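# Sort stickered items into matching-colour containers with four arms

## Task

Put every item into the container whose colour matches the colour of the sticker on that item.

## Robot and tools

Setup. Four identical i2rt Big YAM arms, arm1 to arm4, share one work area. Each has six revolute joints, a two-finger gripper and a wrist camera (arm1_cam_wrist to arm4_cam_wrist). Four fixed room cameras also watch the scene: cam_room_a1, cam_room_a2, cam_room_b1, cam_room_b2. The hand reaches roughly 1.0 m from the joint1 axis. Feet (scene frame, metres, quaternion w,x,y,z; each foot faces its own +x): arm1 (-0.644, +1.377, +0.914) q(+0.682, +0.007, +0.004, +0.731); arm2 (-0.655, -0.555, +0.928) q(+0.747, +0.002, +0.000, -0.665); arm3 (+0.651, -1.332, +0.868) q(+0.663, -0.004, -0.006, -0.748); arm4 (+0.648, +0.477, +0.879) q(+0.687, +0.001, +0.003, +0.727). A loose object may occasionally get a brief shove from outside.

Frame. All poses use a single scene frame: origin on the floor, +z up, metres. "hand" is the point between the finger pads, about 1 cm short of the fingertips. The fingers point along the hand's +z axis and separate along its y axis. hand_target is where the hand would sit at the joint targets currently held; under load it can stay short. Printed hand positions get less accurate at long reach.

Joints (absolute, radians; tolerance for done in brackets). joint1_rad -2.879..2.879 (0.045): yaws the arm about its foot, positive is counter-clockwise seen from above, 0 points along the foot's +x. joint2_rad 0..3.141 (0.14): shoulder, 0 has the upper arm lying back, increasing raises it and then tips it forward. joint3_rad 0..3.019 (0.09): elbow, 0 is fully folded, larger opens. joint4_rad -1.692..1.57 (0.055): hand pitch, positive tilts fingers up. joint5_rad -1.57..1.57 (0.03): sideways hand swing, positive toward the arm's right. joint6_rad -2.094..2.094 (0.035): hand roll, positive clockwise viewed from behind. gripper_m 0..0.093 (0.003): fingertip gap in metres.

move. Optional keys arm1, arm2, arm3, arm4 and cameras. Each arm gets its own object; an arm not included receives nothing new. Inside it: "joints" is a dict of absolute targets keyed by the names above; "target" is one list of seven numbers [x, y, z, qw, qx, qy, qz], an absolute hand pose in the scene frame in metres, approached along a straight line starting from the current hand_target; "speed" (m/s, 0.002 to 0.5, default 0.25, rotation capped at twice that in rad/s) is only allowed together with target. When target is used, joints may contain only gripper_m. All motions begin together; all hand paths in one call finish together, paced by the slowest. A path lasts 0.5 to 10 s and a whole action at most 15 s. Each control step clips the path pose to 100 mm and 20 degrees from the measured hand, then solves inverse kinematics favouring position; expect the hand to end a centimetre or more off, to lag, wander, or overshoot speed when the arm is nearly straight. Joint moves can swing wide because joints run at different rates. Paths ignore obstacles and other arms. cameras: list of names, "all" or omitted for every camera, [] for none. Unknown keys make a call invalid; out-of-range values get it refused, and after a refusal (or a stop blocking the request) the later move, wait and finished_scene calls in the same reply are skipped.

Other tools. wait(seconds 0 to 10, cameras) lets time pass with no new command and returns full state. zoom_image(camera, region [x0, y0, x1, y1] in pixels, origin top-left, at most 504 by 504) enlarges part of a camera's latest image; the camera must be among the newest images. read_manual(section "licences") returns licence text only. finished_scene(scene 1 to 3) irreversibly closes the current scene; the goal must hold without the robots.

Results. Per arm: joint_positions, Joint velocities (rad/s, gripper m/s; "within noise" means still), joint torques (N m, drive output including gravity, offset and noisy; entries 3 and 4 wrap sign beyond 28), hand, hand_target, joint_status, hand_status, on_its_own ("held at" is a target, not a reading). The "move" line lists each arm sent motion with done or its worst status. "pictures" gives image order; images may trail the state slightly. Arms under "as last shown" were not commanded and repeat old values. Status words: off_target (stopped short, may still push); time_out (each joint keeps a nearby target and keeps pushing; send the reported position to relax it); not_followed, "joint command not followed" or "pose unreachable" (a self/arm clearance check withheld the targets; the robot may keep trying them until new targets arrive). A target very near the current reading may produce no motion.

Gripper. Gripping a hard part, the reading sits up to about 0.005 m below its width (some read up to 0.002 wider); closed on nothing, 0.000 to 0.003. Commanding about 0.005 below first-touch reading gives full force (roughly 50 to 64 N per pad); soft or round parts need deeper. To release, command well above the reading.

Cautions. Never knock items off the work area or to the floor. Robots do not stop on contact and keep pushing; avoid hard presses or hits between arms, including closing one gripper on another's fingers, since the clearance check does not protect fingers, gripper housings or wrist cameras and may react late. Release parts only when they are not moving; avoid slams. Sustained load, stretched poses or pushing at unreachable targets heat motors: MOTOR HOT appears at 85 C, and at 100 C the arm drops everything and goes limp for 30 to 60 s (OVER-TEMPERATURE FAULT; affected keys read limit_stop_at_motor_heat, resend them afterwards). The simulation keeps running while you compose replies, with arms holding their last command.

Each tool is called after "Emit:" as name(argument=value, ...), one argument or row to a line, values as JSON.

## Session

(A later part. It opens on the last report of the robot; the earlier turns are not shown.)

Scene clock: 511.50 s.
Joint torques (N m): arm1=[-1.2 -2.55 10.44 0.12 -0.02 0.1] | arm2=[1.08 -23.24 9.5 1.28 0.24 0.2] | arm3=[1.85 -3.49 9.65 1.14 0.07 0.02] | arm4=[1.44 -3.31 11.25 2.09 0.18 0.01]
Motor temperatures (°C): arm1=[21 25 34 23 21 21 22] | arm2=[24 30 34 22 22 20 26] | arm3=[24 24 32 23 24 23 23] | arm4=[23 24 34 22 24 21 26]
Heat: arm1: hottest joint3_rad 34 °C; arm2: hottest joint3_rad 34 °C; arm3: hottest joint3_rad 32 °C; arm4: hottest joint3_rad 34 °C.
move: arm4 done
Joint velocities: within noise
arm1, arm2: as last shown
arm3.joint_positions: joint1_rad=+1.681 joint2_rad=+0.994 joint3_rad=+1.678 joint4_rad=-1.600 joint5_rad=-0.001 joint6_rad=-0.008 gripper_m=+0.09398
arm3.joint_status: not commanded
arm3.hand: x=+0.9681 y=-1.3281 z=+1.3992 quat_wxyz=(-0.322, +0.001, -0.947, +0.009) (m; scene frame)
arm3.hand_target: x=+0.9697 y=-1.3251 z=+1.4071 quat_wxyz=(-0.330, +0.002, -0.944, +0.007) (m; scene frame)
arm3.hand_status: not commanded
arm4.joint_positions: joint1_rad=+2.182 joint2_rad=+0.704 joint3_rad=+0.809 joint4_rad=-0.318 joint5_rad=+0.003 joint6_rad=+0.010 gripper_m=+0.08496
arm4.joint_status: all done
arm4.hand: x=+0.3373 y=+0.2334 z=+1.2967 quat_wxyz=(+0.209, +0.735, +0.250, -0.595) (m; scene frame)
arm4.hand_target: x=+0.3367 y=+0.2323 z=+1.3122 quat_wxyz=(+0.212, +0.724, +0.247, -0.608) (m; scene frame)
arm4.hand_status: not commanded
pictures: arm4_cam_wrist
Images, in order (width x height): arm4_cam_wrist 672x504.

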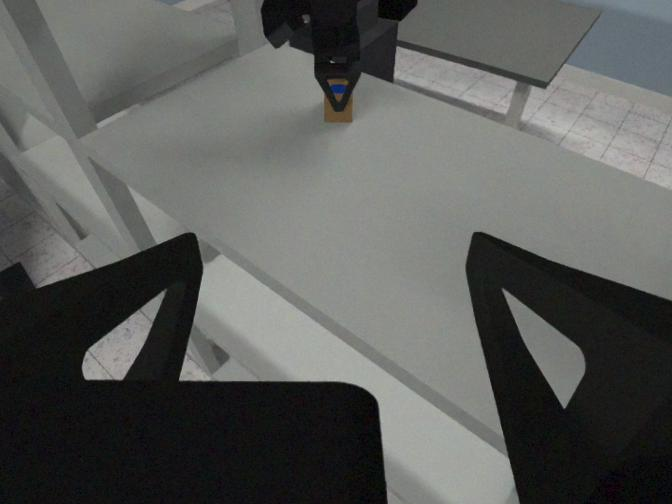

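Emit:
move(
  arm4={"joints":{"joint4_rad":0.0}},
  arm2={"target":[-0.094,-0.108,0.985,0,0.4352,0.9003,0],"speed":0.04},
  cameras=["arm4_cam_wrist"],
)

Emit:
zoom_image(
  camera="arm4_cam_wrist",
  region=[260, 120, 420, 240],
)

Emit:
move(
  arm2={"target":[-0.094,-0.108,0.98,0,0.4352,0.9003,0],"speed":0.04},
  cameras=["arm4_cam_wrist"],
)

Emit:
zoom_image(
  camera="arm4_cam_wrist",
  region=[260, 120, 420, 240],
)

Scene clock: 518.07 s.
Joint torques (N m): arm1=[-0.85 -1.96 10.41 0.06 0.03 0.1] | arm2=[1.08 -23.18 8.8 1.63 0.23 0.21] | arm3=[1.9 -3.55 9.62 1.21 0.07 0.03] | arm4=[0.91 -2.9 11.08 2.11 0.22 -0.01]
Motor temperatures (°C): arm1=[21 25 34 23 21 21 22] | arm2=[24 30 33 22 22 20 26] | arm3=[24 24 32 23 24 23 23] | arm4=[23 24 35 22 24 21 26]
Heat: arm1: hottest joint3_rad 34 °C; arm2: hottest joint3_rad 33 °C; arm3: hottest joint3_rad 32 °C; arm4: hottest joint3_rad 35 °C.
move: arm2 off_target; arm4 done
Joint velocities: within noise
arm1, arm3: as last shown
arm2.joint_positions: joint1_rad=+2.122 joint2_rad=+2.313 joint3_rad=+2.257 joint4_rad=-1.470 joint5_rad=-0.001 joint6_rad=+1.561 gripper_m=+0.06911
arm2.joint_status: not commanded
arm2.hand: x=-0.0900 y=-0.1096 z=+1.0270 quat_wxyz=(-0.009, -0.431, -0.902, -0.022) (m; scene frame)
arm2.hand_target: x=-0.0954 y=-0.1092 z=+0.9859 quat_wxyz=(+0.000, -0.435, -0.900, +0.000) (m; scene frame)
arm2.hand_status: off_target (0.042 m and 2.8 deg from the pose sent, 0.043 m and 2.8 deg at the start)
arm4.joint_positions: joint1_rad=+2.182 joint2_rad=+0.704 joint3_rad=+0.809 joint4_rad=-0.019 joint5_rad=+0.003 joint6_rad=+0.010 gripper_m=+0.08496
arm4.joint_status: all done
arm4.hand: x=+0.3340 y=+0.2307 z=+1.3699 quat_wxyz=(+0.245, +0.638, +0.217, -0.697) (m; scene frame)
arm4.hand_target: x=+0.3354 y=+0.2313 z=+1.3857 quat_wxyz=(+0.248, +0.625, +0.213, -0.709) (m; scene frame)
arm4.hand_status: not commanded
pictures: arm4_cam_wrist
Images, in order (width x height): arm4_cam_wrist 672x504.

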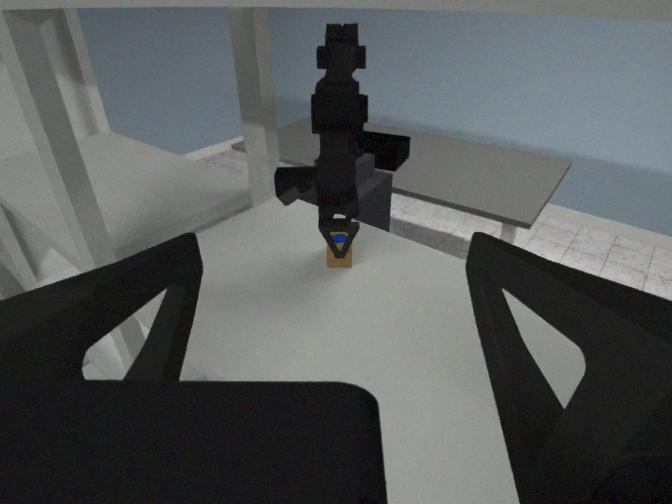

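Scaled by 3.150.

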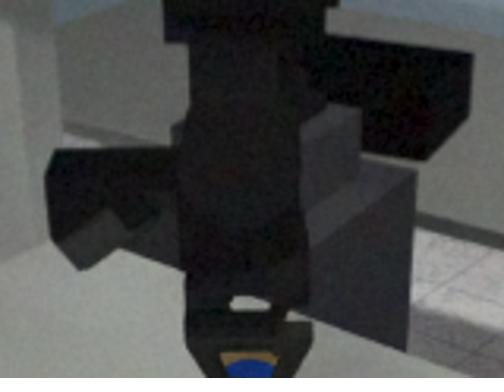

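Scene clock: 519.03 s.
Joint torques (N m): arm1=[-0.79 -2.61 10.3 0.17 -0.03 0.11] | arm2=[1.08 -23.06 8.05 2.06 0.22 0.21] | arm3=[1.9 -3.55 9.65 1.2 0.07 0.03] | arm4=[0.97 -2.26 11.11 2.13 0.22 0.02]
Motor temperatures (°C): arm1=[21 25 34 23 21 21 22] | arm2=[24 30 33 22 22 20 26] | arm3=[24 24 32 23 24 23 23] | arm4=[23 24 35 22 24 21 26]
Heat: arm1: hottest joint3_rad 34 °C; arm2: hottest joint3_rad 33 °C; arm3: hottest joint3_rad 32 °C; arm4: hottest joint3_rad 35 °C.
move: arm2 off_target
Joint velocities: within noise
arm1, arm3, arm4: as last shown
arm2.joint_positions: joint1_rad=+2.122 joint2_rad=+2.313 joint3_rad=+2.255 joint4_rad=-1.468 joint5_rad=-0.001 joint6_rad=+1.561 gripper_m=+0.06911
arm2.joint_status: not commanded
arm2.hand: x=-0.0900 y=-0.1096 z=+1.0262 quat_wxyz=(-0.009, -0.431, -0.902, -0.022) (m; scene frame)
arm2.hand_target: x=-0.0958 y=-0.1095 z=+0.9811 quat_wxyz=(+0.000, -0.435, -0.900, +0.000) (m; scene frame)
arm2.hand_status: off_target (0.046 m and 2.8 deg from the pose sent, 0.047 m and 2.8 deg at the start)
arm4.hand_target: x=+0.3354 y=+0.2313 z=+1.3856 quat_wxyz=(+0.248, +0.625, +0.213, -0.709) (m; scene frame)
pictures: arm4_cam_wrist
Images, in order (width x height): arm4_cam_wrist 672x504.

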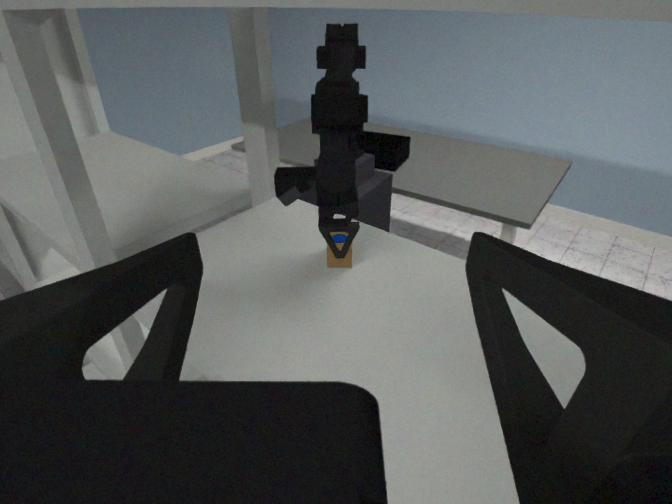

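Scaled by 3.150.

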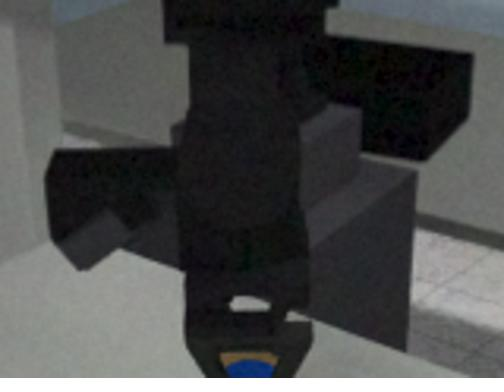

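Emit:
move(
  arm2={"target":[-0.09,-0.1096,1.015,0,0.4352,0.9003,0],"speed":0.04},
  cameras=[],
)

Emit:
move(
  arm2={"joints":{"gripper_m":0.092}},
  cameras=["arm2_cam_wrist"],
)

Emit:
move(
  arm2={"target":[-0.094,-0.1096,1.12,0,0.4352,0.9003,0],"speed":0.08},
  cameras=["arm2_cam_wrist","arm4_cam_wrist"],
)

Scene clock: 524.27 s.
Joint torques (N m): arm1=[-1.03 -2.2 10.41 0.13 -0.02 0.11] | arm2=[0.73 -23.06 15.13 -0.05 0.21 0.15] | arm3=[1.96 -3.55 9.65 1.14 0.07 0.02] | arm4=[0.5 -2.43 10.99 1.98 0.21 0]
Motor temperatures (°C): arm1=[21 25 34 23 21 21 22] | arm2=[24 30 33 22 22 20 26] | arm3=[24 24 32 23 24 23 23] | arm4=[23 24 36 22 24 21 26]
Heat: arm1: hottest joint3_rad 34 °C; arm2: hottest joint3_rad 33 °C; arm3: hottest joint3_rad 32 °C; arm4: hottest joint3_rad 36 °C.
move: arm2 off_target
Joint velocities: within noise
arm1, arm3, arm4: as last shown
arm2.joint_positions: joint1_rad=+2.122 joint2_rad=+2.313 joint3_rad=+2.257 joint4_rad=-1.505 joint5_rad=-0.001 joint6_rad=+1.561 gripper_m=+0.06911
arm2.joint_status: not commanded
arm2.hand: x=-0.0965 y=-0.1148 z=+1.0275 quat_wxyz=(-0.002, -0.432, -0.902, -0.007) (m; scene frame)
arm2.hand_target: x=-0.0906 y=-0.1101 z=+1.0148 quat_wxyz=(+0.000, -0.435, -0.900, -0.001) (m; scene frame)
arm2.hand_status: off_target (0.015 m and 0.9 deg from the pose sent, 0.011 m and 2.8 deg at the start)
pictures: none
No camera images: "cameras" was empty.

Scene clock: 524.77 s.
Joint torques (N m): arm1=[-0.32 -2.02 10.54 0.23 -0.01 0.12] | arm2=[0.73 -23.12 15.08 0.13 0.21 0.15] | arm3=[1.79 -3.6 9.61 1.17 0.07 0.03] | arm4=[1.2 -2.37 11.23 2.02 0.19 0.02]
Motor temperatures (°C): arm1=[21 25 34 23 21 21 22] | arm2=[24 30 33 22 22 20 26] | arm3=[24 24 32 23 24 23 23] | arm4=[23 24 36 22 24 21 25]
Heat: arm1: hottest joint3_rad 34 °C; arm2: hottest joint3_rad 33 °C; arm3: hottest joint3_rad 32 °C; arm4: hottest joint3_rad 36 °C.
move: arm2 done
Joint velocities: arm1=[within noise] | arm2=[-0.044 -0.005 0.012 -0.007 -0.022 0.022 0] | arm3=[within noise] | arm4=[within noise]
arm1, arm3, arm4: as last shown
arm2.joint_positions: joint1_rad=+2.122 joint2_rad=+2.314 joint3_rad=+2.257 joint4_rad=-1.510 joint5_rad=-0.001 joint6_rad=+1.561 gripper_m=+0.09191
arm2.joint_status: all done
arm2.hand: x=-0.0974 y=-0.1155 z=+1.0267 quat_wxyz=(-0.001, -0.432, -0.902, -0.004) (m; scene frame)
arm2.hand_target: x=-0.0906 y=-0.1101 z=+1.0149 quat_wxyz=(+0.000, -0.435, -0.900, -0.001) (m; scene frame)
arm2.hand_status: not commanded
pictures: arm2_cam_wrist
Images, in order (width x height): arm2_cam_wrist 672x504.

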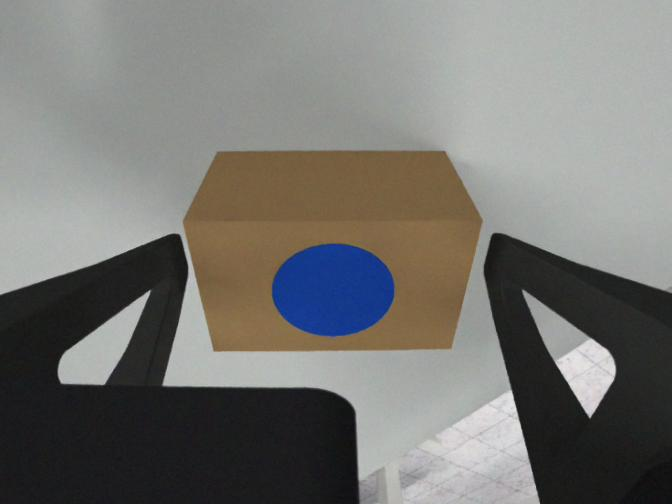

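Scene clock: 526.60 s.
Joint torques (N m): arm1=[-1.14 -2.61 10.3 0.09 0.01 0.13] | arm2=[1.14 -28.28 15.23 0.12 0.21 0.18] | arm3=[1.96 -3.49 9.62 1.22 0.07 0.02] | arm4=[0.97 -2.84 11.18 2.13 0.22 0.03]
Motor temperatures (°C): arm1=[21 25 34 23 21 21 22] | arm2=[24 30 34 22 22 20 25] | arm3=[24 24 32 23 24 23 23] | arm4=[23 24 37 22 24 21 25]
Heat: arm1: hottest joint3_rad 34 °C; arm2: hottest joint3_rad 34 °C; arm3: hottest joint3_rad 32 °C; arm4: hottest joint3_rad 37 °C.
move: arm2 off_target
Joint velocities: within noise
arm1.joint_positions: joint1_rad=-2.247 joint2_rad=+0.983 joint3_rad=+1.012 joint4_rad=-1.579 joint5_rad=-0.006 joint6_rad=+0.007 gripper_m=+0.08496
arm1.joint_status: not commanded
arm1.hand: x=-0.4299 y=+1.2312 z=+1.1591 quat_wxyz=(-0.003, -0.302, -0.953, +0.002) (m; scene frame)
arm1.hand_target: x=-0.4301 y=+1.2350 z=+1.1600 quat_wxyz=(+0.000, -0.301, -0.954, +0.000) (m; scene frame)
arm1.hand_status: not commanded
arm2.joint_positions: joint1_rad=+2.122 joint2_rad=+2.312 joint3_rad=+2.418 joint4_rad=-1.671 joint5_rad=-0.001 joint6_rad=+1.561 gripper_m=+0.09191
arm2.joint_status: not commanded
arm2.hand: x=-0.0988 y=-0.1167 z=+1.0890 quat_wxyz=(-0.001, -0.432, -0.902, -0.005) (m; scene frame)
arm2.hand_target: x=-0.0954 y=-0.1107 z=+1.1195 quat_wxyz=(-0.014, -0.435, -0.900, -0.029) (m; scene frame)
arm2.hand_status: off_target (0.032 m and 0.7 deg from the pose sent, 0.094 m and 0.7 deg at the start; a joint's target at an end of its range on 30 of 55 steps)
arm3, arm4: as last shown
pictures: arm2_cam_wrist, arm4_cam_wrist
Images, in order (width x height): arm2_cam_wrist 672x504, arm4_cam_wrist 672x504.

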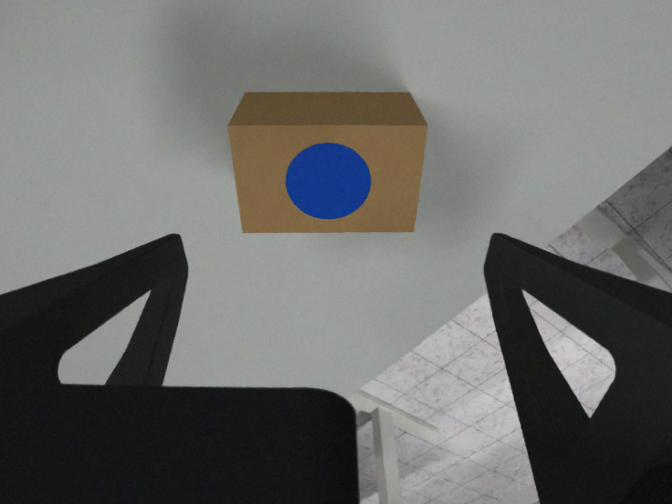

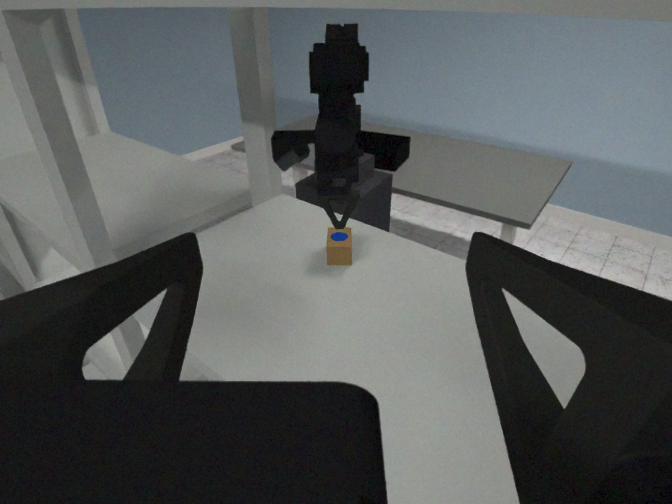

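Emit:
move(
  arm2={"target":[-0.43,-0.377,1.16,0,0.4352,0.9003,0],"speed":0.2},
  cameras=[],
)

Emit:
move(
  arm4={"target":[-0.0065,-0.0447,1.10,0.165,0.8175,0.2858,-0.472],"speed":0.2},
  cameras=["arm4_cam_wrist"],
)

Scene clock: 542.63 s.
Joint torques (N m): arm1=[-0.03 -2.67 10.45 0.05 -0.04 0.11] | arm2=[1.14 -7.12 9.77 0.25 0.22 0.18] | arm3=[1.9 -3.55 9.59 1.14 0.06 0.03] | arm4=[1.03 -2.55 11.22 2.04 0.22 0.05]
Motor temperatures (°C): arm1=[21 25 34 23 21 21 22] | arm2=[23 31 36 22 22 20 25] | arm3=[24 24 32 23 24 23 23] | arm4=[23 23 39 22 24 21 25]
Heat: arm1: hottest joint3_rad 34 °C; arm2: hottest joint3_rad 36 °C; arm3: hottest joint3_rad 32 °C; arm4: hottest joint3_rad 39 °C.
move: arm2 done
Joint velocities: within noise
arm1, arm3, arm4: as last shown
arm2.joint_positions: joint1_rad=+2.122 joint2_rad=+1.087 joint3_rad=+1.051 joint4_rad=-1.509 joint5_rad=-0.001 joint6_rad=+1.562 gripper_m=+0.09191
arm2.joint_status: not commanded
arm2.hand: x=-0.4248 y=-0.3742 z=+1.1670 quat_wxyz=(-0.005, -0.432, -0.902, -0.014) (m; scene frame)
arm2.hand_target: x=-0.4300 y=-0.3770 z=+1.1602 quat_wxyz=(+0.000, -0.435, -0.900, +0.000) (m; scene frame)
arm2.hand_status: done (0.009 m and 1.7 deg from the pose sent, 0.427 m and 0.7 deg at the start)
pictures: none
No camera images: "cameras" was empty.

Scene clock: 546.00 s.
Joint torques (N m): arm1=[-0.85 -2.2 10.47 0.27 -0.01 0.12] | arm2=[1.08 -7.18 9.8 0.25 0.23 0.18] | arm3=[1.96 -3.49 9.66 1.2 0.06 0.03] | arm4=[1.32 -22.36 13.5 0.99 0.04 -0.09]
Motor temperatures (°C): arm1=[21 25 34 23 21 21 22] | arm2=[23 31 36 22 22 20 25] | arm3=[24 24 32 23 24 23 23] | arm4=[23 23 39 22 24 21 25]
Heat: arm1: hottest joint3_rad 34 °C; arm2: hottest joint3_rad 36 °C; arm3: hottest joint3_rad 32 °C; arm4: hottest joint3_rad 39 °C.
move: arm4 off_target
Joint velocities: within noise
arm1, arm2, arm3: as last shown
arm4.joint_positions: joint1_rad=+2.182 joint2_rad=+2.022 joint3_rad=+1.733 joint4_rad=-0.261 joint5_rad=+0.003 joint6_rad=+0.010 gripper_m=+0.08496
arm4.joint_status: not commanded
arm4.hand: x=+0.0015 y=-0.0315 z=+1.0879 quat_wxyz=(+0.162, +0.825, +0.281, -0.463) (m; scene frame)
arm4.hand_target: x=-0.0055 y=-0.0438 z=+1.1000 quat_wxyz=(+0.165, +0.817, +0.286, -0.472) (m; scene frame)
arm4.hand_status: off_target (0.020 m and 1.5 deg from the pose sent, 0.514 m and 35.3 deg at the start)
pictures: arm4_cam_wrist
Images, in order (width x height): arm4_cam_wrist 672x504.

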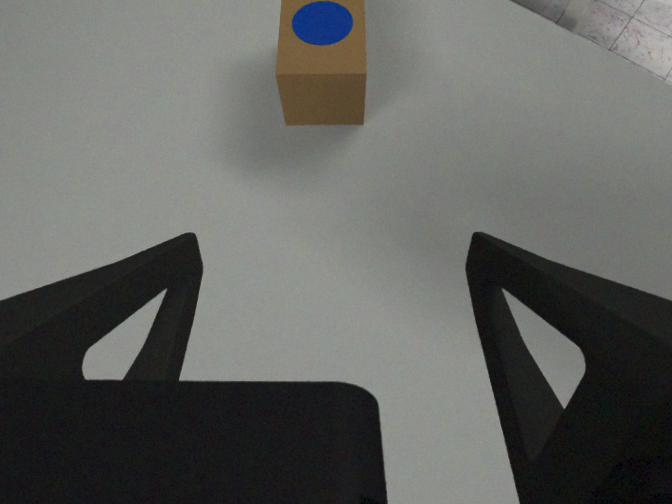

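Emit:
move(
  arm4={"target":[-0.0965,-0.124,1.042,0.165,0.8175,0.2858,-0.472],"speed":0.08,"joints":{"gripper_m":0.093}},
  cameras=["arm4_cam_wrist"],
)

Scene clock: 554.63 s.
Joint torques (N m): arm1=[-0.67 -2.67 10.63 0.18 0.01 0.11] | arm2=[1.14 -7.24 9.78 0.27 0.22 0.19] | arm3=[1.79 -3.37 9.63 1.18 0.06 0.03] | arm4=[1.79 -27.05 13.79 1.01 0.22 0]
Motor temperatures (°C): arm1=[21 25 34 23 21 21 22] | arm2=[23 30 36 22 22 20 24] | arm3=[24 24 32 23 24 23 23] | arm4=[23 24 40 22 24 21 25]
Heat: arm1: hottest joint3_rad 34 °C; arm2: hottest joint3_rad 36 °C; arm3: hottest joint3_rad 32 °C; arm4: hottest joint3_rad 40 °C.
move: arm4 off_target
Joint velocities: within noise
arm1, arm2: as last shown
arm3.joint_positions: joint1_rad=+1.681 joint2_rad=+0.994 joint3_rad=+1.678 joint4_rad=-1.600 joint5_rad=-0.001 joint6_rad=-0.008 gripper_m=+0.09398
arm3.joint_status: not commanded
arm3.hand: x=+0.9681 y=-1.3281 z=+1.3992 quat_wxyz=(-0.322, +0.001, -0.947, +0.009) (m; scene frame)
arm3.hand_target: x=+0.9697 y=-1.3251 z=+1.4071 quat_wxyz=(-0.330, +0.002, -0.944, +0.007) (m; scene frame)
arm3.hand_status: not commanded
arm4.joint_positions: joint1_rad=+2.186 joint2_rad=+2.445 joint3_rad=+2.354 joint4_rad=-0.443 joint5_rad=+0.004 joint6_rad=+0.010 gripper_m=+0.09289
arm4.joint_status: all done
arm4.hand: x=-0.0941 y=-0.1112 z=+1.0460 quat_wxyz=(+0.165, +0.821, +0.281, -0.470) (m; scene frame)
arm4.hand_target: x=-0.0955 y=-0.1230 z=+1.0417 quat_wxyz=(+0.165, +0.817, +0.286, -0.473) (m; scene frame)
arm4.hand_status: off_target (0.014 m and 0.7 deg from the pose sent, 0.142 m and 1.5 deg at the start)
pictures: arm4_cam_wrist
Images, in order (width x height): arm4_cam_wrist 672x504.

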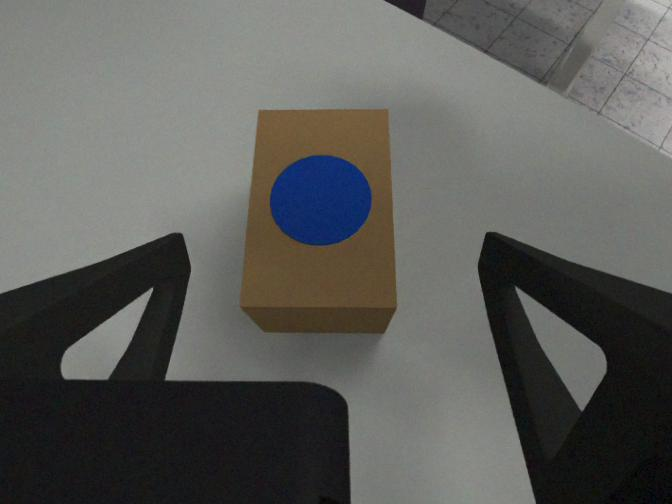

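Emit:
move(
  arm4={"target":[-0.105,-0.131,1.018,0.165,0.8175,0.2858,-0.472],"speed":0.05},
  cameras=["arm4_cam_wrist"],
)

Scene clock: 560.93 s.
Joint torques (N m): arm1=[-1.26 -2.9 10.37 0.32 0 0.11] | arm2=[1.08 -7.18 9.8 0.28 0.22 0.18] | arm3=[1.85 -3.72 9.66 1.18 0.06 0.03] | arm4=[1.38 -27.34 13.82 1.02 0.21 -0.02]
Motor temperatures (°C): arm1=[21 25 34 23 21 21 22] | arm2=[23 29 35 22 22 20 24] | arm3=[24 24 32 23 24 23 23] | arm4=[23 25 40 22 24 21 25]
Heat: arm1: hottest joint3_rad 34 °C; arm2: hottest joint3_rad 35 °C; arm3: hottest joint3_rad 32 °C; arm4: hottest joint3_rad 40 °C.
move: arm4 off_target
Joint velocities: within noise
arm1, arm2, arm3: as last shown
arm4.joint_positions: joint1_rad=+2.187 joint2_rad=+2.508 joint3_rad=+2.416 joint4_rad=-0.443 joint5_rad=+0.004 joint6_rad=+0.010 gripper_m=+0.09289
arm4.joint_status: not commanded
arm4.hand: x=-0.1022 y=-0.1191 z=+1.0240 quat_wxyz=(+0.165, +0.821, +0.281, -0.469) (m; scene frame)
arm4.hand_target: x=-0.1038 y=-0.1301 z=+1.0179 quat_wxyz=(+0.165, +0.817, +0.286, -0.473) (m; scene frame)
arm4.hand_status: off_target (0.014 m and 0.7 deg from the pose sent, 0.036 m and 0.7 deg at the start)
pictures: arm4_cam_wrist
Images, in order (width x height): arm4_cam_wrist 672x504.

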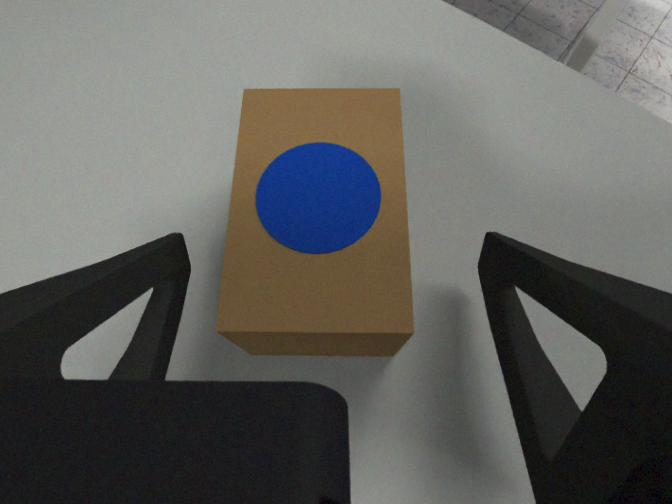

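Emit:
move(
  arm4={"joints":{"gripper_m":0.03}},
  cameras=["arm4_cam_wrist"],
)

Scene clock: 564.57 s.
Joint torques (N m): arm1=[-1.03 -2.84 10.48 0.03 0.01 0.12] | arm2=[1.14 -7.36 9.78 0.25 0.21 0.18] | arm3=[1.9 -3.6 9.65 1.18 0.08 0.03] | arm4=[1.14 -27.46 13.85 0.96 0.15 -0.03]
Motor temperatures (°C): arm1=[21 25 34 23 21 21 22] | arm2=[23 29 35 22 22 20 24] | arm3=[24 24 32 23 24 23 23] | arm4=[23 25 40 22 24 21 25]
Heat: arm1: hottest joint3_rad 34 °C; arm2: hottest joint3_rad 35 °C; arm3: hottest joint3_rad 32 °C; arm4: hottest joint3_rad 40 °C.
move: arm4 off_target
Joint velocities: within noise
arm1, arm2, arm3: as last shown
arm4.joint_positions: joint1_rad=+2.188 joint2_rad=+2.508 joint3_rad=+2.416 joint4_rad=-0.443 joint5_rad=+0.005 joint6_rad=+0.010 gripper_m=+0.04415
arm4.joint_status: gripper_m off_target (ended at +0.04419, target +0.03000)
arm4.hand: x=-0.1021 y=-0.1192 z=+1.0240 quat_wxyz=(+0.164, +0.821, +0.281, -0.469) (m; scene frame)
arm4.hand_target: x=-0.1037 y=-0.1302 z=+1.0179 quat_wxyz=(+0.165, +0.817, +0.286, -0.473) (m; scene frame)
arm4.hand_status: not commanded
pictures: arm4_cam_wrist
Images, in order (width x height): arm4_cam_wrist 672x504.

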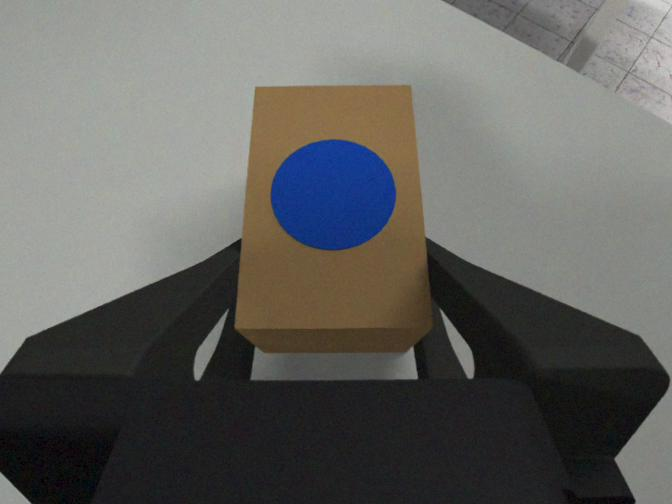

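Emit:
move(
  arm4={"target":[-0.095,-0.122,1.10,0.165,0.8175,0.2858,-0.472],"speed":0.1},
  cameras=[],
)

Emit:
move(
  arm4={"target":[0.38,0.26,1.2,0.165,0.8175,0.2858,-0.472],"speed":0.2},
  cameras=["arm4_cam_wrist"],
)

Emit:
move(
  arm4={"joints":{"joint1_rad":-1.795}},
  cameras=["arm4_cam_wrist","cam_room_a2"],
)

Scene clock: 572.97 s.
Joint torques (N m): arm1=[-1.03 -2.32 10.43 0.08 -0.04 0.13] | arm2=[1.03 -7.36 9.77 0.25 0.22 0.18] | arm3=[1.73 -3.66 9.62 1.16 0.06 0.03] | arm4=[1.85 -32.79 14.09 0.95 0.17 0.03]
Motor temperatures (°C): arm1=[21 25 34 23 21 21 22] | arm2=[23 29 35 22 22 20 24] | arm3=[24 24 32 23 24 23 23] | arm4=[23 26 40 22 24 21 26]
Heat: arm1: hottest joint3_rad 34 °C; arm2: hottest joint3_rad 35 °C; arm3: hottest joint3_rad 32 °C; arm4: hottest joint3_rad 40 °C.
move: arm4 off_target
Joint velocities: within noise
arm1, arm2, arm3: as last shown
arm4.joint_positions: joint1_rad=+2.188 joint2_rad=+2.481 joint3_rad=+2.457 joint4_rad=-0.578 joint5_rad=+0.005 joint6_rad=+0.010 gripper_m=+0.04415
arm4.joint_status: not commanded
arm4.hand: x=-0.0926 y=-0.1117 z=+1.0454 quat_wxyz=(+0.155, +0.836, +0.287, -0.442) (m; scene frame)
arm4.hand_target: x=-0.0923 y=-0.1199 z=+1.0997 quat_wxyz=(+0.165, +0.817, +0.286, -0.472) (m; scene frame)
arm4.hand_status: off_target (0.056 m and 4.2 deg from the pose sent, 0.076 m and 0.7 deg at the start)
pictures: none
No camera images: "cameras" was empty.

Scene clock: 576.70 s.
Joint torques (N m): arm1=[-0.85 -2.78 10.62 0.1 -0.03 0.09] | arm2=[1.2 -7.3 9.78 0.28 0.22 0.18] | arm3=[1.85 -3.55 9.65 1.18 0.07 0.03] | arm4=[1.85 -1.26 9.63 1.03 0.2 0.04]
Motor temperatures (°C): arm1=[21 25 34 23 21 21 22] | arm2=[23 28 35 22 22 20 24] | arm3=[24 24 32 23 24 23 23] | arm4=[22 26 40 22 24 21 26]
Heat: arm1: hottest joint3_rad 34 °C; arm2: hottest joint3_rad 35 °C; arm3: hottest joint3_rad 32 °C; arm4: hottest joint3_rad 40 °C.
move: arm4 done
Joint velocities: within noise
arm1, arm2, arm3: as last shown
arm4.joint_positions: joint1_rad=+2.195 joint2_rad=+0.620 joint3_rad=+0.720 joint4_rad=-0.615 joint5_rad=+0.011 joint6_rad=+0.010 gripper_m=+0.04415
arm4.joint_status: not commanded
arm4.hand: x=+0.3779 y=+0.2619 z=+1.2039 quat_wxyz=(+0.167, +0.815, +0.281, -0.478) (m; scene frame)
arm4.hand_target: x=+0.3800 y=+0.2601 z=+1.2001 quat_wxyz=(+0.165, +0.817, +0.286, -0.472) (m; scene frame)
arm4.hand_status: done (0.005 m and 0.9 deg from the pose sent, 0.621 m and 4.2 deg at the start)
pictures: arm4_cam_wrist
Images, in order (width x height): arm4_cam_wrist 672x504.

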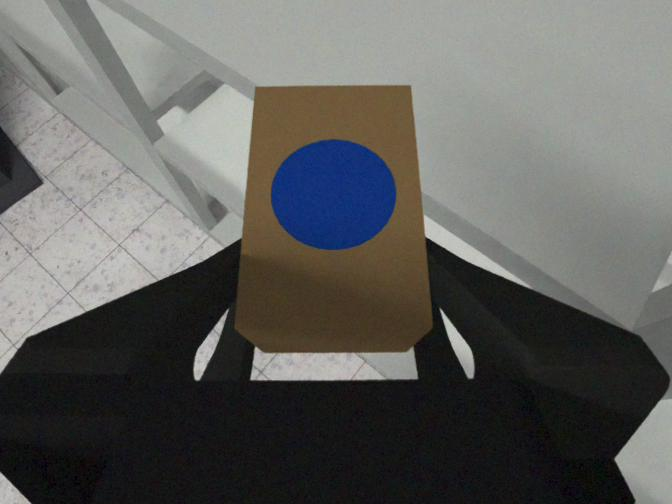

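Scene clock: 579.37 s.
Joint torques (N m): arm1=[-0.67 -3.08 10.43 0.18 -0.03 0.11] | arm2=[1.03 -7.3 9.78 0.28 0.21 0.18] | arm3=[1.9 -3.49 9.61 1.17 0.07 0.03] | arm4=[0.62 -1.67 9.63 0.94 -0.02 0.04]
Motor temperatures (°C): arm1=[21 25 34 23 21 21 22] | arm2=[23 28 35 22 22 20 24] | arm3=[24 24 32 23 24 23 23] | arm4=[22 26 40 22 24 21 26]
Heat: arm1: hottest joint3_rad 34 °C; arm2: hottest joint3_rad 35 °C; arm3: hottest joint3_rad 32 °C; arm4: hottest joint3_rad 40 °C.
move: arm4 done
Joint velocities: within noise
arm1.joint_positions: joint1_rad=-2.247 joint2_rad=+0.983 joint3_rad=+1.012 joint4_rad=-1.579 joint5_rad=-0.006 joint6_rad=+0.007 gripper_m=+0.08496
arm1.joint_status: not commanded
arm1.hand: x=-0.4299 y=+1.2312 z=+1.1591 quat_wxyz=(-0.003, -0.302, -0.953, +0.002) (m; scene frame)
arm1.hand_target: x=-0.4301 y=+1.2350 z=+1.1600 quat_wxyz=(+0.000, -0.301, -0.954, +0.000) (m; scene frame)
arm1.hand_status: not commanded
arm2, arm3: as last shown
arm4.joint_positions: joint1_rad=-1.793 joint2_rad=+0.623 joint3_rad=+0.720 joint4_rad=-0.615 joint5_rad=+0.018 joint6_rad=+0.010 gripper_m=+0.04424
arm4.joint_status: all done
arm4.hand: x=+0.9917 y=+0.4177 z=+1.1997 quat_wxyz=(-0.499, -0.079, -0.862, +0.048) (m; scene frame)
arm4.hand_target: x=+0.9908 y=+0.4176 z=+1.1965 quat_wxyz=(-0.493, -0.079, -0.865, +0.048) (m; scene frame)
arm4.hand_status: not commanded
pictures: arm4_cam_wrist, cam_room_a2
Images, in order (width x height): arm4_cam_wrist 672x504, cam_room_a2 672x504.

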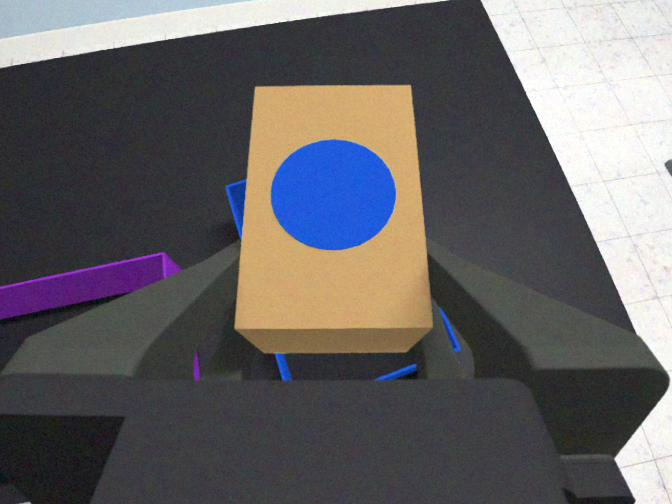

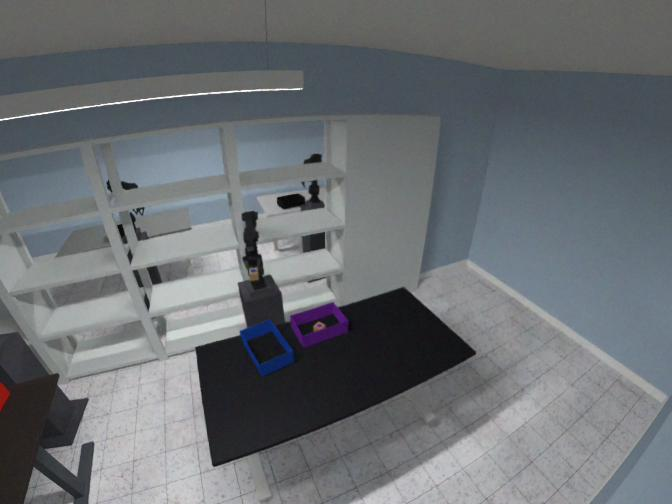

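Emit:
move(
  arm4={"target":[1.185,0.395,0.92,0.4938,0.0727,0.8656,-0.0415],"speed":0.15},
  cameras=["arm4_cam_wrist","cam_room_a2"],
)

Scene clock: 587.60 s.
Joint torques (N m): arm1=[-0.44 -2.9 10.5 0.21 -0.05 0.12] | arm2=[1.14 -7.18 9.76 0.27 0.22 0.18] | arm3=[1.73 -3.49 9.63 1.2 0.06 0.04] | arm4=[1.38 -11.93 7.83 2.07 0.02 0.11]
Motor temperatures (°C): arm1=[21 25 34 23 21 21 22] | arm2=[23 28 35 22 22 20 24] | arm3=[24 24 32 23 24 23 23] | arm4=[22 25 40 22 24 21 26]
Heat: arm1: hottest joint3_rad 34 °C; arm2: hottest joint3_rad 35 °C; arm3: hottest joint3_rad 32 °C; arm4: hottest joint3_rad 40 °C.
move: arm4 off_target
Joint velocities: within noise
arm1, arm3: as last shown
arm2.joint_positions: joint1_rad=+2.122 joint2_rad=+1.087 joint3_rad=+1.051 joint4_rad=-1.509 joint5_rad=-0.001 joint6_rad=+1.562 gripper_m=+0.09191
arm2.joint_status: not commanded
arm2.hand: x=-0.4248 y=-0.3742 z=+1.1670 quat_wxyz=(-0.005, -0.432, -0.902, -0.014) (m; scene frame)
arm2.hand_target: x=-0.4300 y=-0.3770 z=+1.1602 quat_wxyz=(+0.000, -0.435, -0.900, +0.000) (m; scene frame)
arm2.hand_status: not commanded
arm4.joint_positions: joint1_rad=-1.783 joint2_rad=+1.686 joint3_rad=+0.620 joint4_rad=+0.490 joint5_rad=+0.018 joint6_rad=+0.010 gripper_m=+0.04424
arm4.joint_status: not commanded
arm4.hand: x=+1.1649 y=+0.3926 z=+0.9073 quat_wxyz=(-0.473, -0.076, -0.877, +0.044) (m; scene frame)
arm4.hand_target: x=+1.1839 y=+0.3951 z=+0.9205 quat_wxyz=(-0.494, -0.073, -0.866, +0.041) (m; scene frame)
arm4.hand_status: off_target (0.024 m and 2.7 deg from the pose sent, 0.341 m and 1.3 deg at the start)
pictures: arm4_cam_wrist, cam_room_a2
Images, in order (width x height): arm4_cam_wrist 672x504, cam_room_a2 672x504.

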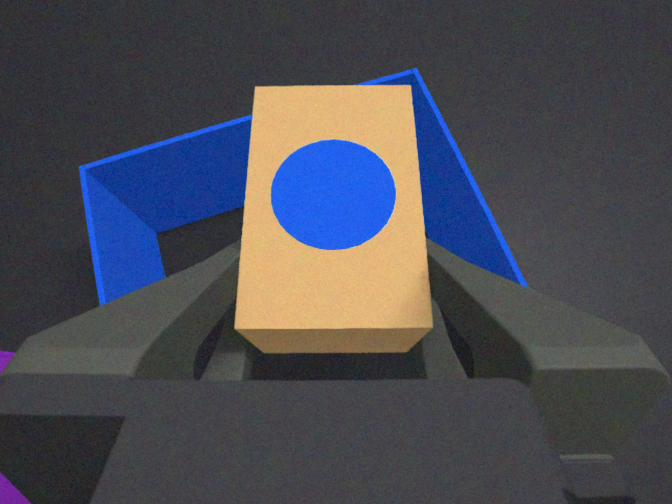

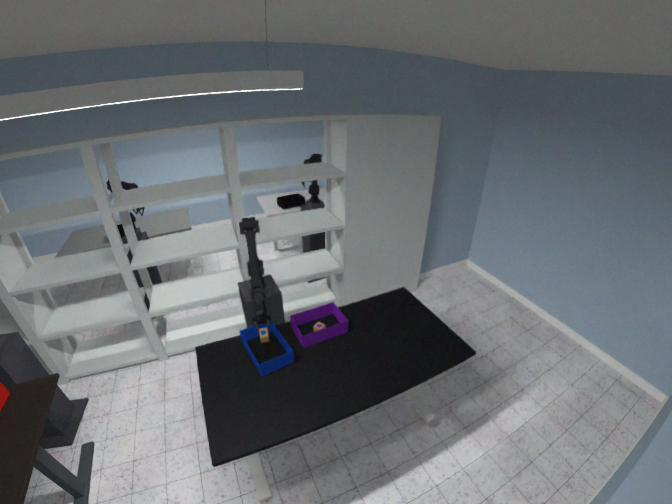

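Emit:
move(
  arm4={"target":[1.19,0.425,0.83,0.4938,0.0727,0.8656,-0.0415],"speed":0.1},
  cameras=["arm4_cam_wrist","cam_room_a2"],
)

Emit:
move(
  arm4={"target":[1.19,0.425,0.775,0.4938,0.0727,0.8656,-0.0415],"speed":0.06},
  cameras=["arm4_cam_wrist","cam_room_a2"],
)

Scene clock: 594.70 s.
Joint torques (N m): arm1=[-0.91 -2.61 10.4 0.18 -0.01 0.1] | arm2=[1.14 -7.12 9.78 0.25 0.22 0.18] | arm3=[1.67 -3.6 9.65 1.18 0.05 0.03] | arm4=[1.2 -14.04 5.05 2.13 0.24 0.16]
Motor temperatures (°C): arm1=[21 25 34 23 21 21 22] | arm2=[23 28 35 22 22 20 24] | arm3=[24 24 32 23 24 23 23] | arm4=[22 25 39 22 24 21 26]
Heat: arm1: hottest joint3_rad 34 °C; arm2: hottest joint3_rad 35 °C; arm3: hottest joint3_rad 32 °C; arm4: hottest joint3_rad 39 °C.
move: arm4 off_target
Joint velocities: within noise
arm1, arm2, arm3: as last shown
arm4.joint_positions: joint1_rad=-1.703 joint2_rad=+1.977 joint3_rad=+0.644 joint4_rad=+0.768 joint5_rad=+0.079 joint6_rad=+0.040 gripper_m=+0.04424
arm4.joint_status: not commanded
arm4.hand: x=+1.1763 y=+0.4231 z=+0.8259 quat_wxyz=(-0.479, -0.068, -0.874, +0.045) (m; scene frame)
arm4.hand_target: x=+1.1896 y=+0.4251 z=+0.8303 quat_wxyz=(-0.494, -0.073, -0.866, +0.041) (m; scene frame)
arm4.hand_status: off_target (0.014 m and 2.0 deg from the pose sent, 0.087 m and 2.7 deg at the start)
pictures: arm4_cam_wrist, cam_room_a2
Images, in order (width x height): arm4_cam_wrist 672x504, cam_room_a2 672x504.

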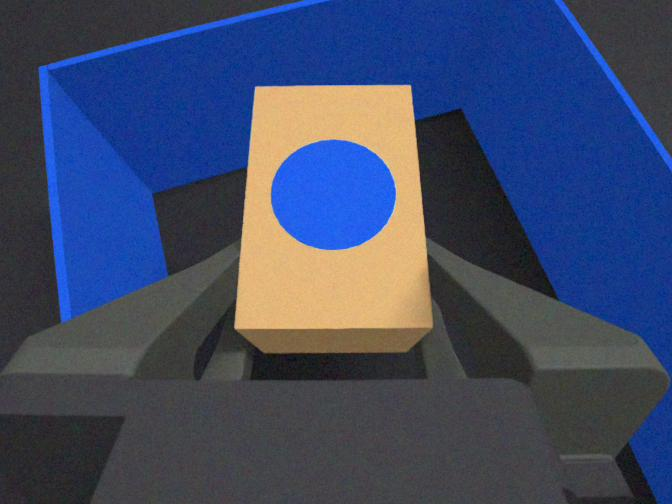

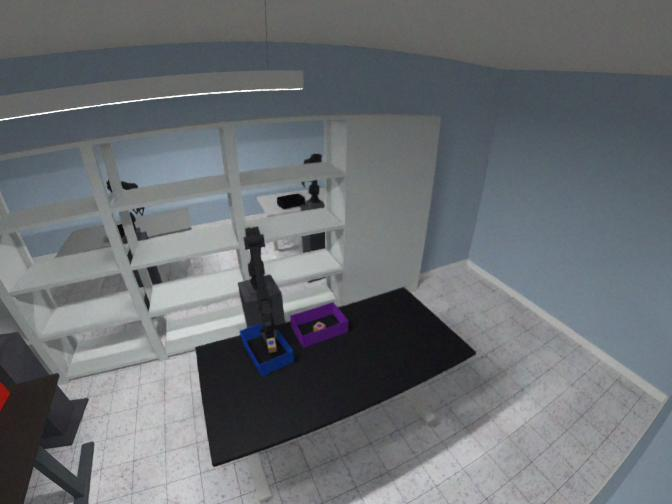

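Scene clock: 596.23 s.
Joint torques (N m): arm1=[-0.79 -2.02 10.44 0.05 -0.07 0.14] | arm2=[1.14 -7.3 9.76 0.28 0.23 0.19] | arm3=[1.96 -3.49 9.65 1.18 0.06 0.02] | arm4=[0.67 -14.62 3.59 2.13 0.27 0.2]
Motor temperatures (°C): arm1=[21 25 34 23 21 21 22] | arm2=[23 28 35 22 22 20 24] | arm3=[24 24 32 23 24 23 23] | arm4=[22 25 39 22 24 21 26]
Heat: arm1: hottest joint3_rad 34 °C; arm2: hottest joint3_rad 35 °C; arm3: hottest joint3_rad 32 °C; arm4: hottest joint3_rad 39 °C.
move: arm4 done
Joint velocities: within noise
arm1, arm2: as last shown
arm3.joint_positions: joint1_rad=+1.681 joint2_rad=+0.994 joint3_rad=+1.678 joint4_rad=-1.600 joint5_rad=-0.001 joint6_rad=-0.008 gripper_m=+0.09398
arm3.joint_status: not commanded
arm3.hand: x=+0.9681 y=-1.3281 z=+1.3992 quat_wxyz=(-0.322, +0.001, -0.947, +0.009) (m; scene frame)
arm3.hand_target: x=+0.9697 y=-1.3251 z=+1.4071 quat_wxyz=(-0.330, +0.002, -0.944, +0.007) (m; scene frame)
arm3.hand_status: not commanded
arm4.joint_positions: joint1_rad=-1.703 joint2_rad=+2.158 joint3_rad=+0.690 joint4_rad=+0.913 joint5_rad=+0.080 joint6_rad=+0.040 gripper_m=+0.04424
arm4.joint_status: not commanded
arm4.hand: x=+1.1808 y=+0.4225 z=+0.7757 quat_wxyz=(-0.483, -0.069, -0.872, +0.045) (m; scene frame)
arm4.hand_target: x=+1.1897 y=+0.4251 z=+0.7750 quat_wxyz=(-0.493, -0.073, -0.866, +0.041) (m; scene frame)
arm4.hand_status: done (0.010 m and 1.5 deg from the pose sent, 0.053 m and 2.0 deg at the start)
pictures: arm4_cam_wrist, cam_room_a2
Images, in order (width x height): arm4_cam_wrist 672x504, cam_room_a2 672x504.

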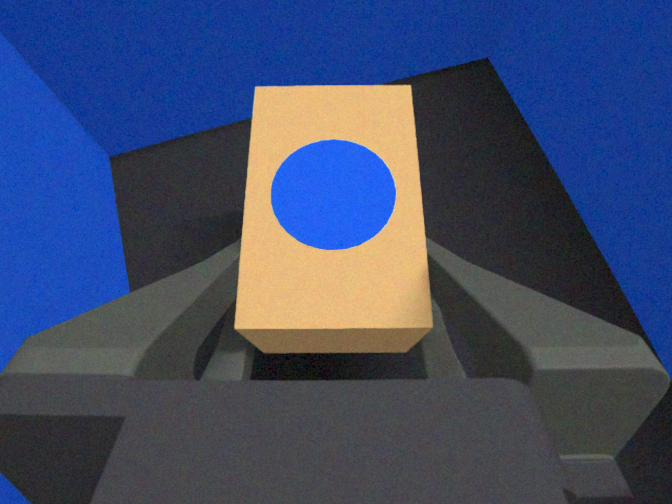

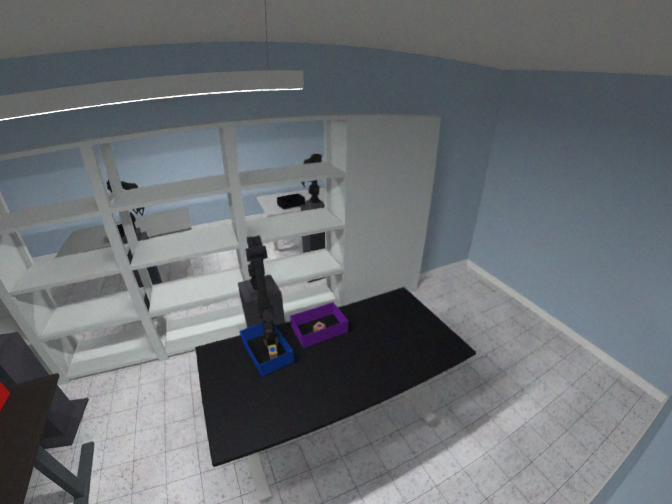

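Emit:
move(
  arm4={"target":[1.19,0.425,0.757,0.4938,0.0727,0.8656,-0.0415],"speed":0.04},
  cameras=[],
)

Emit:
move(
  arm4={"target":[1.19,0.425,0.747,0.4938,0.0727,0.8656,-0.0415],"speed":0.04},
  cameras=["arm4_cam_wrist"],
)

Emit:
move(
  arm4={"target":[1.19,0.425,0.740,0.4938,0.0727,0.8656,-0.0415],"speed":0.04},
  cameras=["arm4_cam_wrist","cam_room_a2"],
)

Scene clock: 600.80 s.
Joint torques (N m): arm1=[-1.26 -2.73 10.62 0.12 0.01 0.1] | arm2=[1.03 -7.3 9.76 0.27 0.22 0.18] | arm3=[1.79 -3.49 9.63 1.2 0.07 0.03] | arm4=[1.32 -14.39 3.08 1.99 0.25 0.17]
Motor temperatures (°C): arm1=[21 25 34 23 21 21 22] | arm2=[23 27 35 22 22 20 24] | arm3=[24 24 32 23 24 23 23] | arm4=[22 25 38 22 24 21 26]
Heat: arm1: hottest joint3_rad 34 °C; arm2: hottest joint3_rad 35 °C; arm3: hottest joint3_rad 32 °C; arm4: hottest joint3_rad 38 °C.
move: arm4 done
Joint velocities: within noise
arm1, arm2, arm3: as last shown
arm4.joint_positions: joint1_rad=-1.703 joint2_rad=+2.216 joint3_rad=+0.709 joint4_rad=+0.954 joint5_rad=+0.080 joint6_rad=+0.040 gripper_m=+0.04424
arm4.joint_status: not commanded
arm4.hand: x=+1.1820 y=+0.4223 z=+0.7591 quat_wxyz=(-0.485, -0.069, -0.871, +0.045) (m; scene frame)
arm4.hand_target: x=+1.1896 y=+0.4250 z=+0.7570 quat_wxyz=(-0.493, -0.073, -0.866, +0.041) (m; scene frame)
arm4.hand_status: done (0.009 m and 1.4 deg from the pose sent, 0.021 m and 1.5 deg at the start)
pictures: none
No camera images: "cameras" was empty.

Scene clock: 601.77 s.
Joint torques (N m): arm1=[-0.67 -2.32 10.59 0.03 -0.02 0.11] | arm2=[1.14 -7.3 9.8 0.27 0.23 0.18] | arm3=[1.79 -3.72 9.65 1.21 0.07 0.02] | arm4=[1.26 -14.68 2.85 2.13 0.23 0.19]
Motor temperatures (°C): arm1=[21 25 34 23 21 21 22] | arm2=[23 27 35 22 22 20 24] | arm3=[24 24 32 23 24 23 23] | arm4=[22 25 38 22 24 21 26]
Heat: arm1: hottest joint3_rad 34 °C; arm2: hottest joint3_rad 35 °C; arm3: hottest joint3_rad 32 °C; arm4: hottest joint3_rad 38 °C.
move: arm4 done
Joint velocities: within noise
arm1, arm2, arm3: as last shown
arm4.joint_positions: joint1_rad=-1.703 joint2_rad=+2.246 joint3_rad=+0.722 joint4_rad=+0.975 joint5_rad=+0.080 joint6_rad=+0.040 gripper_m=+0.04424
arm4.joint_status: not commanded
arm4.hand: x=+1.1837 y=+0.4222 z=+0.7508 quat_wxyz=(-0.486, -0.069, -0.870, +0.045) (m; scene frame)
arm4.hand_target: x=+1.1898 y=+0.4250 z=+0.7472 quat_wxyz=(-0.494, -0.073, -0.866, +0.041) (m; scene frame)
arm4.hand_status: done (0.008 m and 1.2 deg from the pose sent, 0.015 m and 1.3 deg at the start)
pictures: arm4_cam_wrist
Images, in order (width x height): arm4_cam_wrist 672x504.

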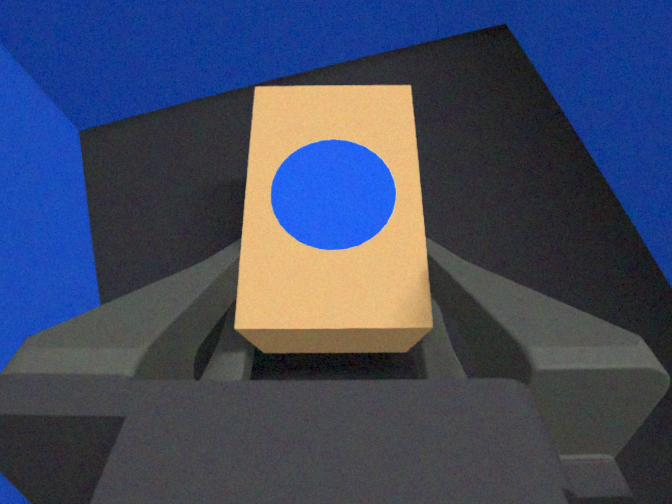

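Scene clock: 602.73 s.
Joint torques (N m): arm1=[-0.67 -2.14 10.39 0.02 -0.04 0.17] | arm2=[1.03 -7.12 9.78 0.23 0.21 0.18] | arm3=[1.96 -3.66 9.68 1.17 0.08 0.03] | arm4=[1.03 -14.68 2.62 2.1 0.22 0.18]
Motor temperatures (°C): arm1=[21 25 34 23 21 21 22] | arm2=[23 27 35 22 22 20 24] | arm3=[24 24 32 23 24 23 23] | arm4=[22 25 37 22 24 21 26]
Heat: arm1: hottest joint3_rad 34 °C; arm2: hottest joint3_rad 35 °C; arm3: hottest joint3_rad 32 °C; arm4: hottest joint3_rad 37 °C.
move: arm4 done
Joint velocities: within noise
arm1, arm2, arm3: as last shown
arm4.joint_positions: joint1_rad=-1.703 joint2_rad=+2.266 joint3_rad=+0.732 joint4_rad=+0.991 joint5_rad=+0.080 joint6_rad=+0.041 gripper_m=+0.04424
arm4.joint_status: not commanded
arm4.hand: x=+1.1854 y=+0.4220 z=+0.7458 quat_wxyz=(-0.488, -0.069, -0.869, +0.045) (m; scene frame)
arm4.hand_target: x=+1.1899 y=+0.4250 z=+0.7402 quat_wxyz=(-0.494, -0.073, -0.866, +0.041) (m; scene frame)
arm4.hand_status: done (0.008 m and 0.9 deg from the pose sent, 0.013 m and 1.2 deg at the start)
pictures: arm4_cam_wrist, cam_room_a2
Images, in order (width x height): arm4_cam_wrist 672x504, cam_room_a2 672x504.

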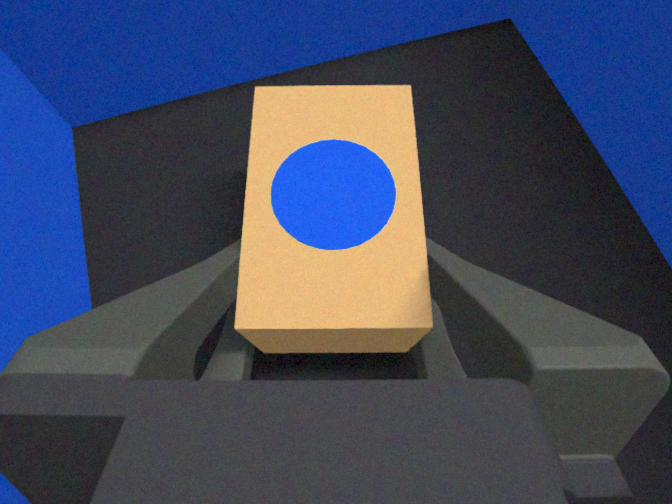

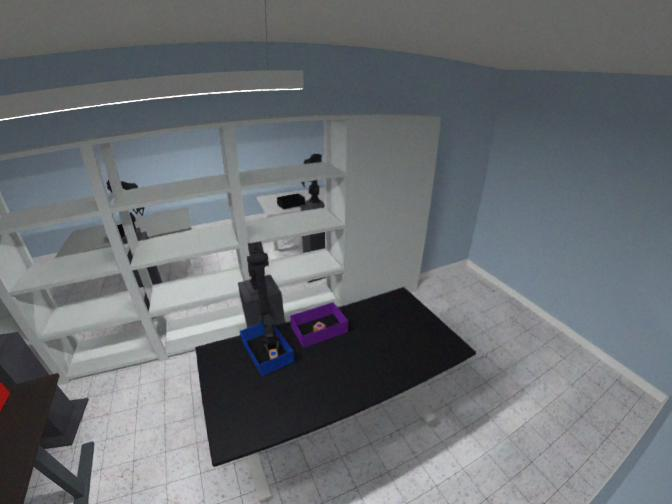

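Emit:
move(
  arm4={"target": [1.185, 0.422, 0.733, 0.4938, 0.0727, 0.8656, -0.0415], "speed": 0.04},
  cameras=["arm4_cam_wrist"],
)

Scene clock: 634.27 s.
Joint torques (N m): arm1=[-1.2 -2.55 10.54 0.05 -0.01 0.09] | arm2=[1.2 -7.3 9.76 0.27 0.22 0.18] | arm3=[1.73 -3.55 9.65 1.21 0.07 0.03] | arm4=[0.73 -13.8 2.41 1.78 0 0.16]
Motor temperatures (°C): arm1=[21 25 35 23 21 21 21] | arm2=[23 27 34 22 22 20 24] | arm3=[24 24 32 23 24 23 23] | arm4=[22 26 33 22 24 21 27]
Heat: arm1: hottest joint3_rad 35 °C; arm2: hottest joint3_rad 34 °C; arm3: hottest joint3_rad 32 °C; arm4: hottest joint3_rad 33 °C.
move: arm4 off_target
Joint velocities: within noise
arm1, arm2, arm3: as last shown
arm4.joint_positions: joint1_rad=-1.703 joint2_rad=+2.281 joint3_rad=+0.732 joint4_rad=+1.023 joint5_rad=+0.080 joint6_rad=+0.041 gripper_m=+0.04424
arm4.joint_status: not commanded
arm4.hand: x=+1.1857 y=+0.4220 z=+0.7452 quat_wxyz=(-0.496, -0.069, -0.864, +0.045) (m; scene frame)
arm4.hand_target: x=+1.1846 y=+0.4220 z=+0.7332 quat_wxyz=(-0.494, -0.073, -0.866, +0.042) (m; scene frame)
arm4.hand_status: off_target (0.012 m and 0.7 deg from the pose sent, 0.013 m and 0.9 deg at the start)
pictures: arm4_cam_wrist
Images, in order (width x height): arm4_cam_wrist 672x504.

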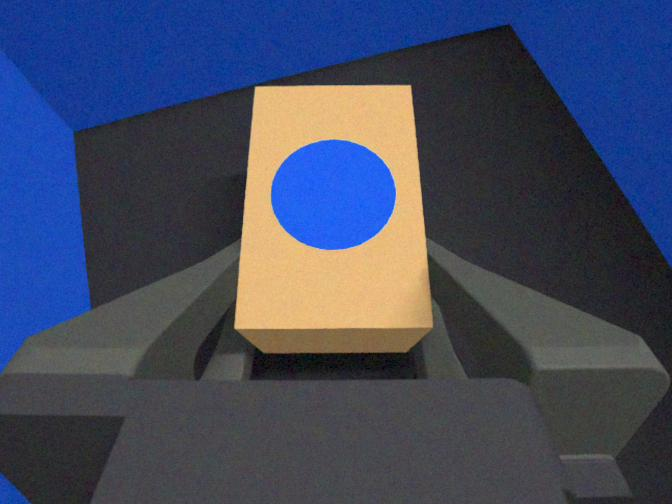

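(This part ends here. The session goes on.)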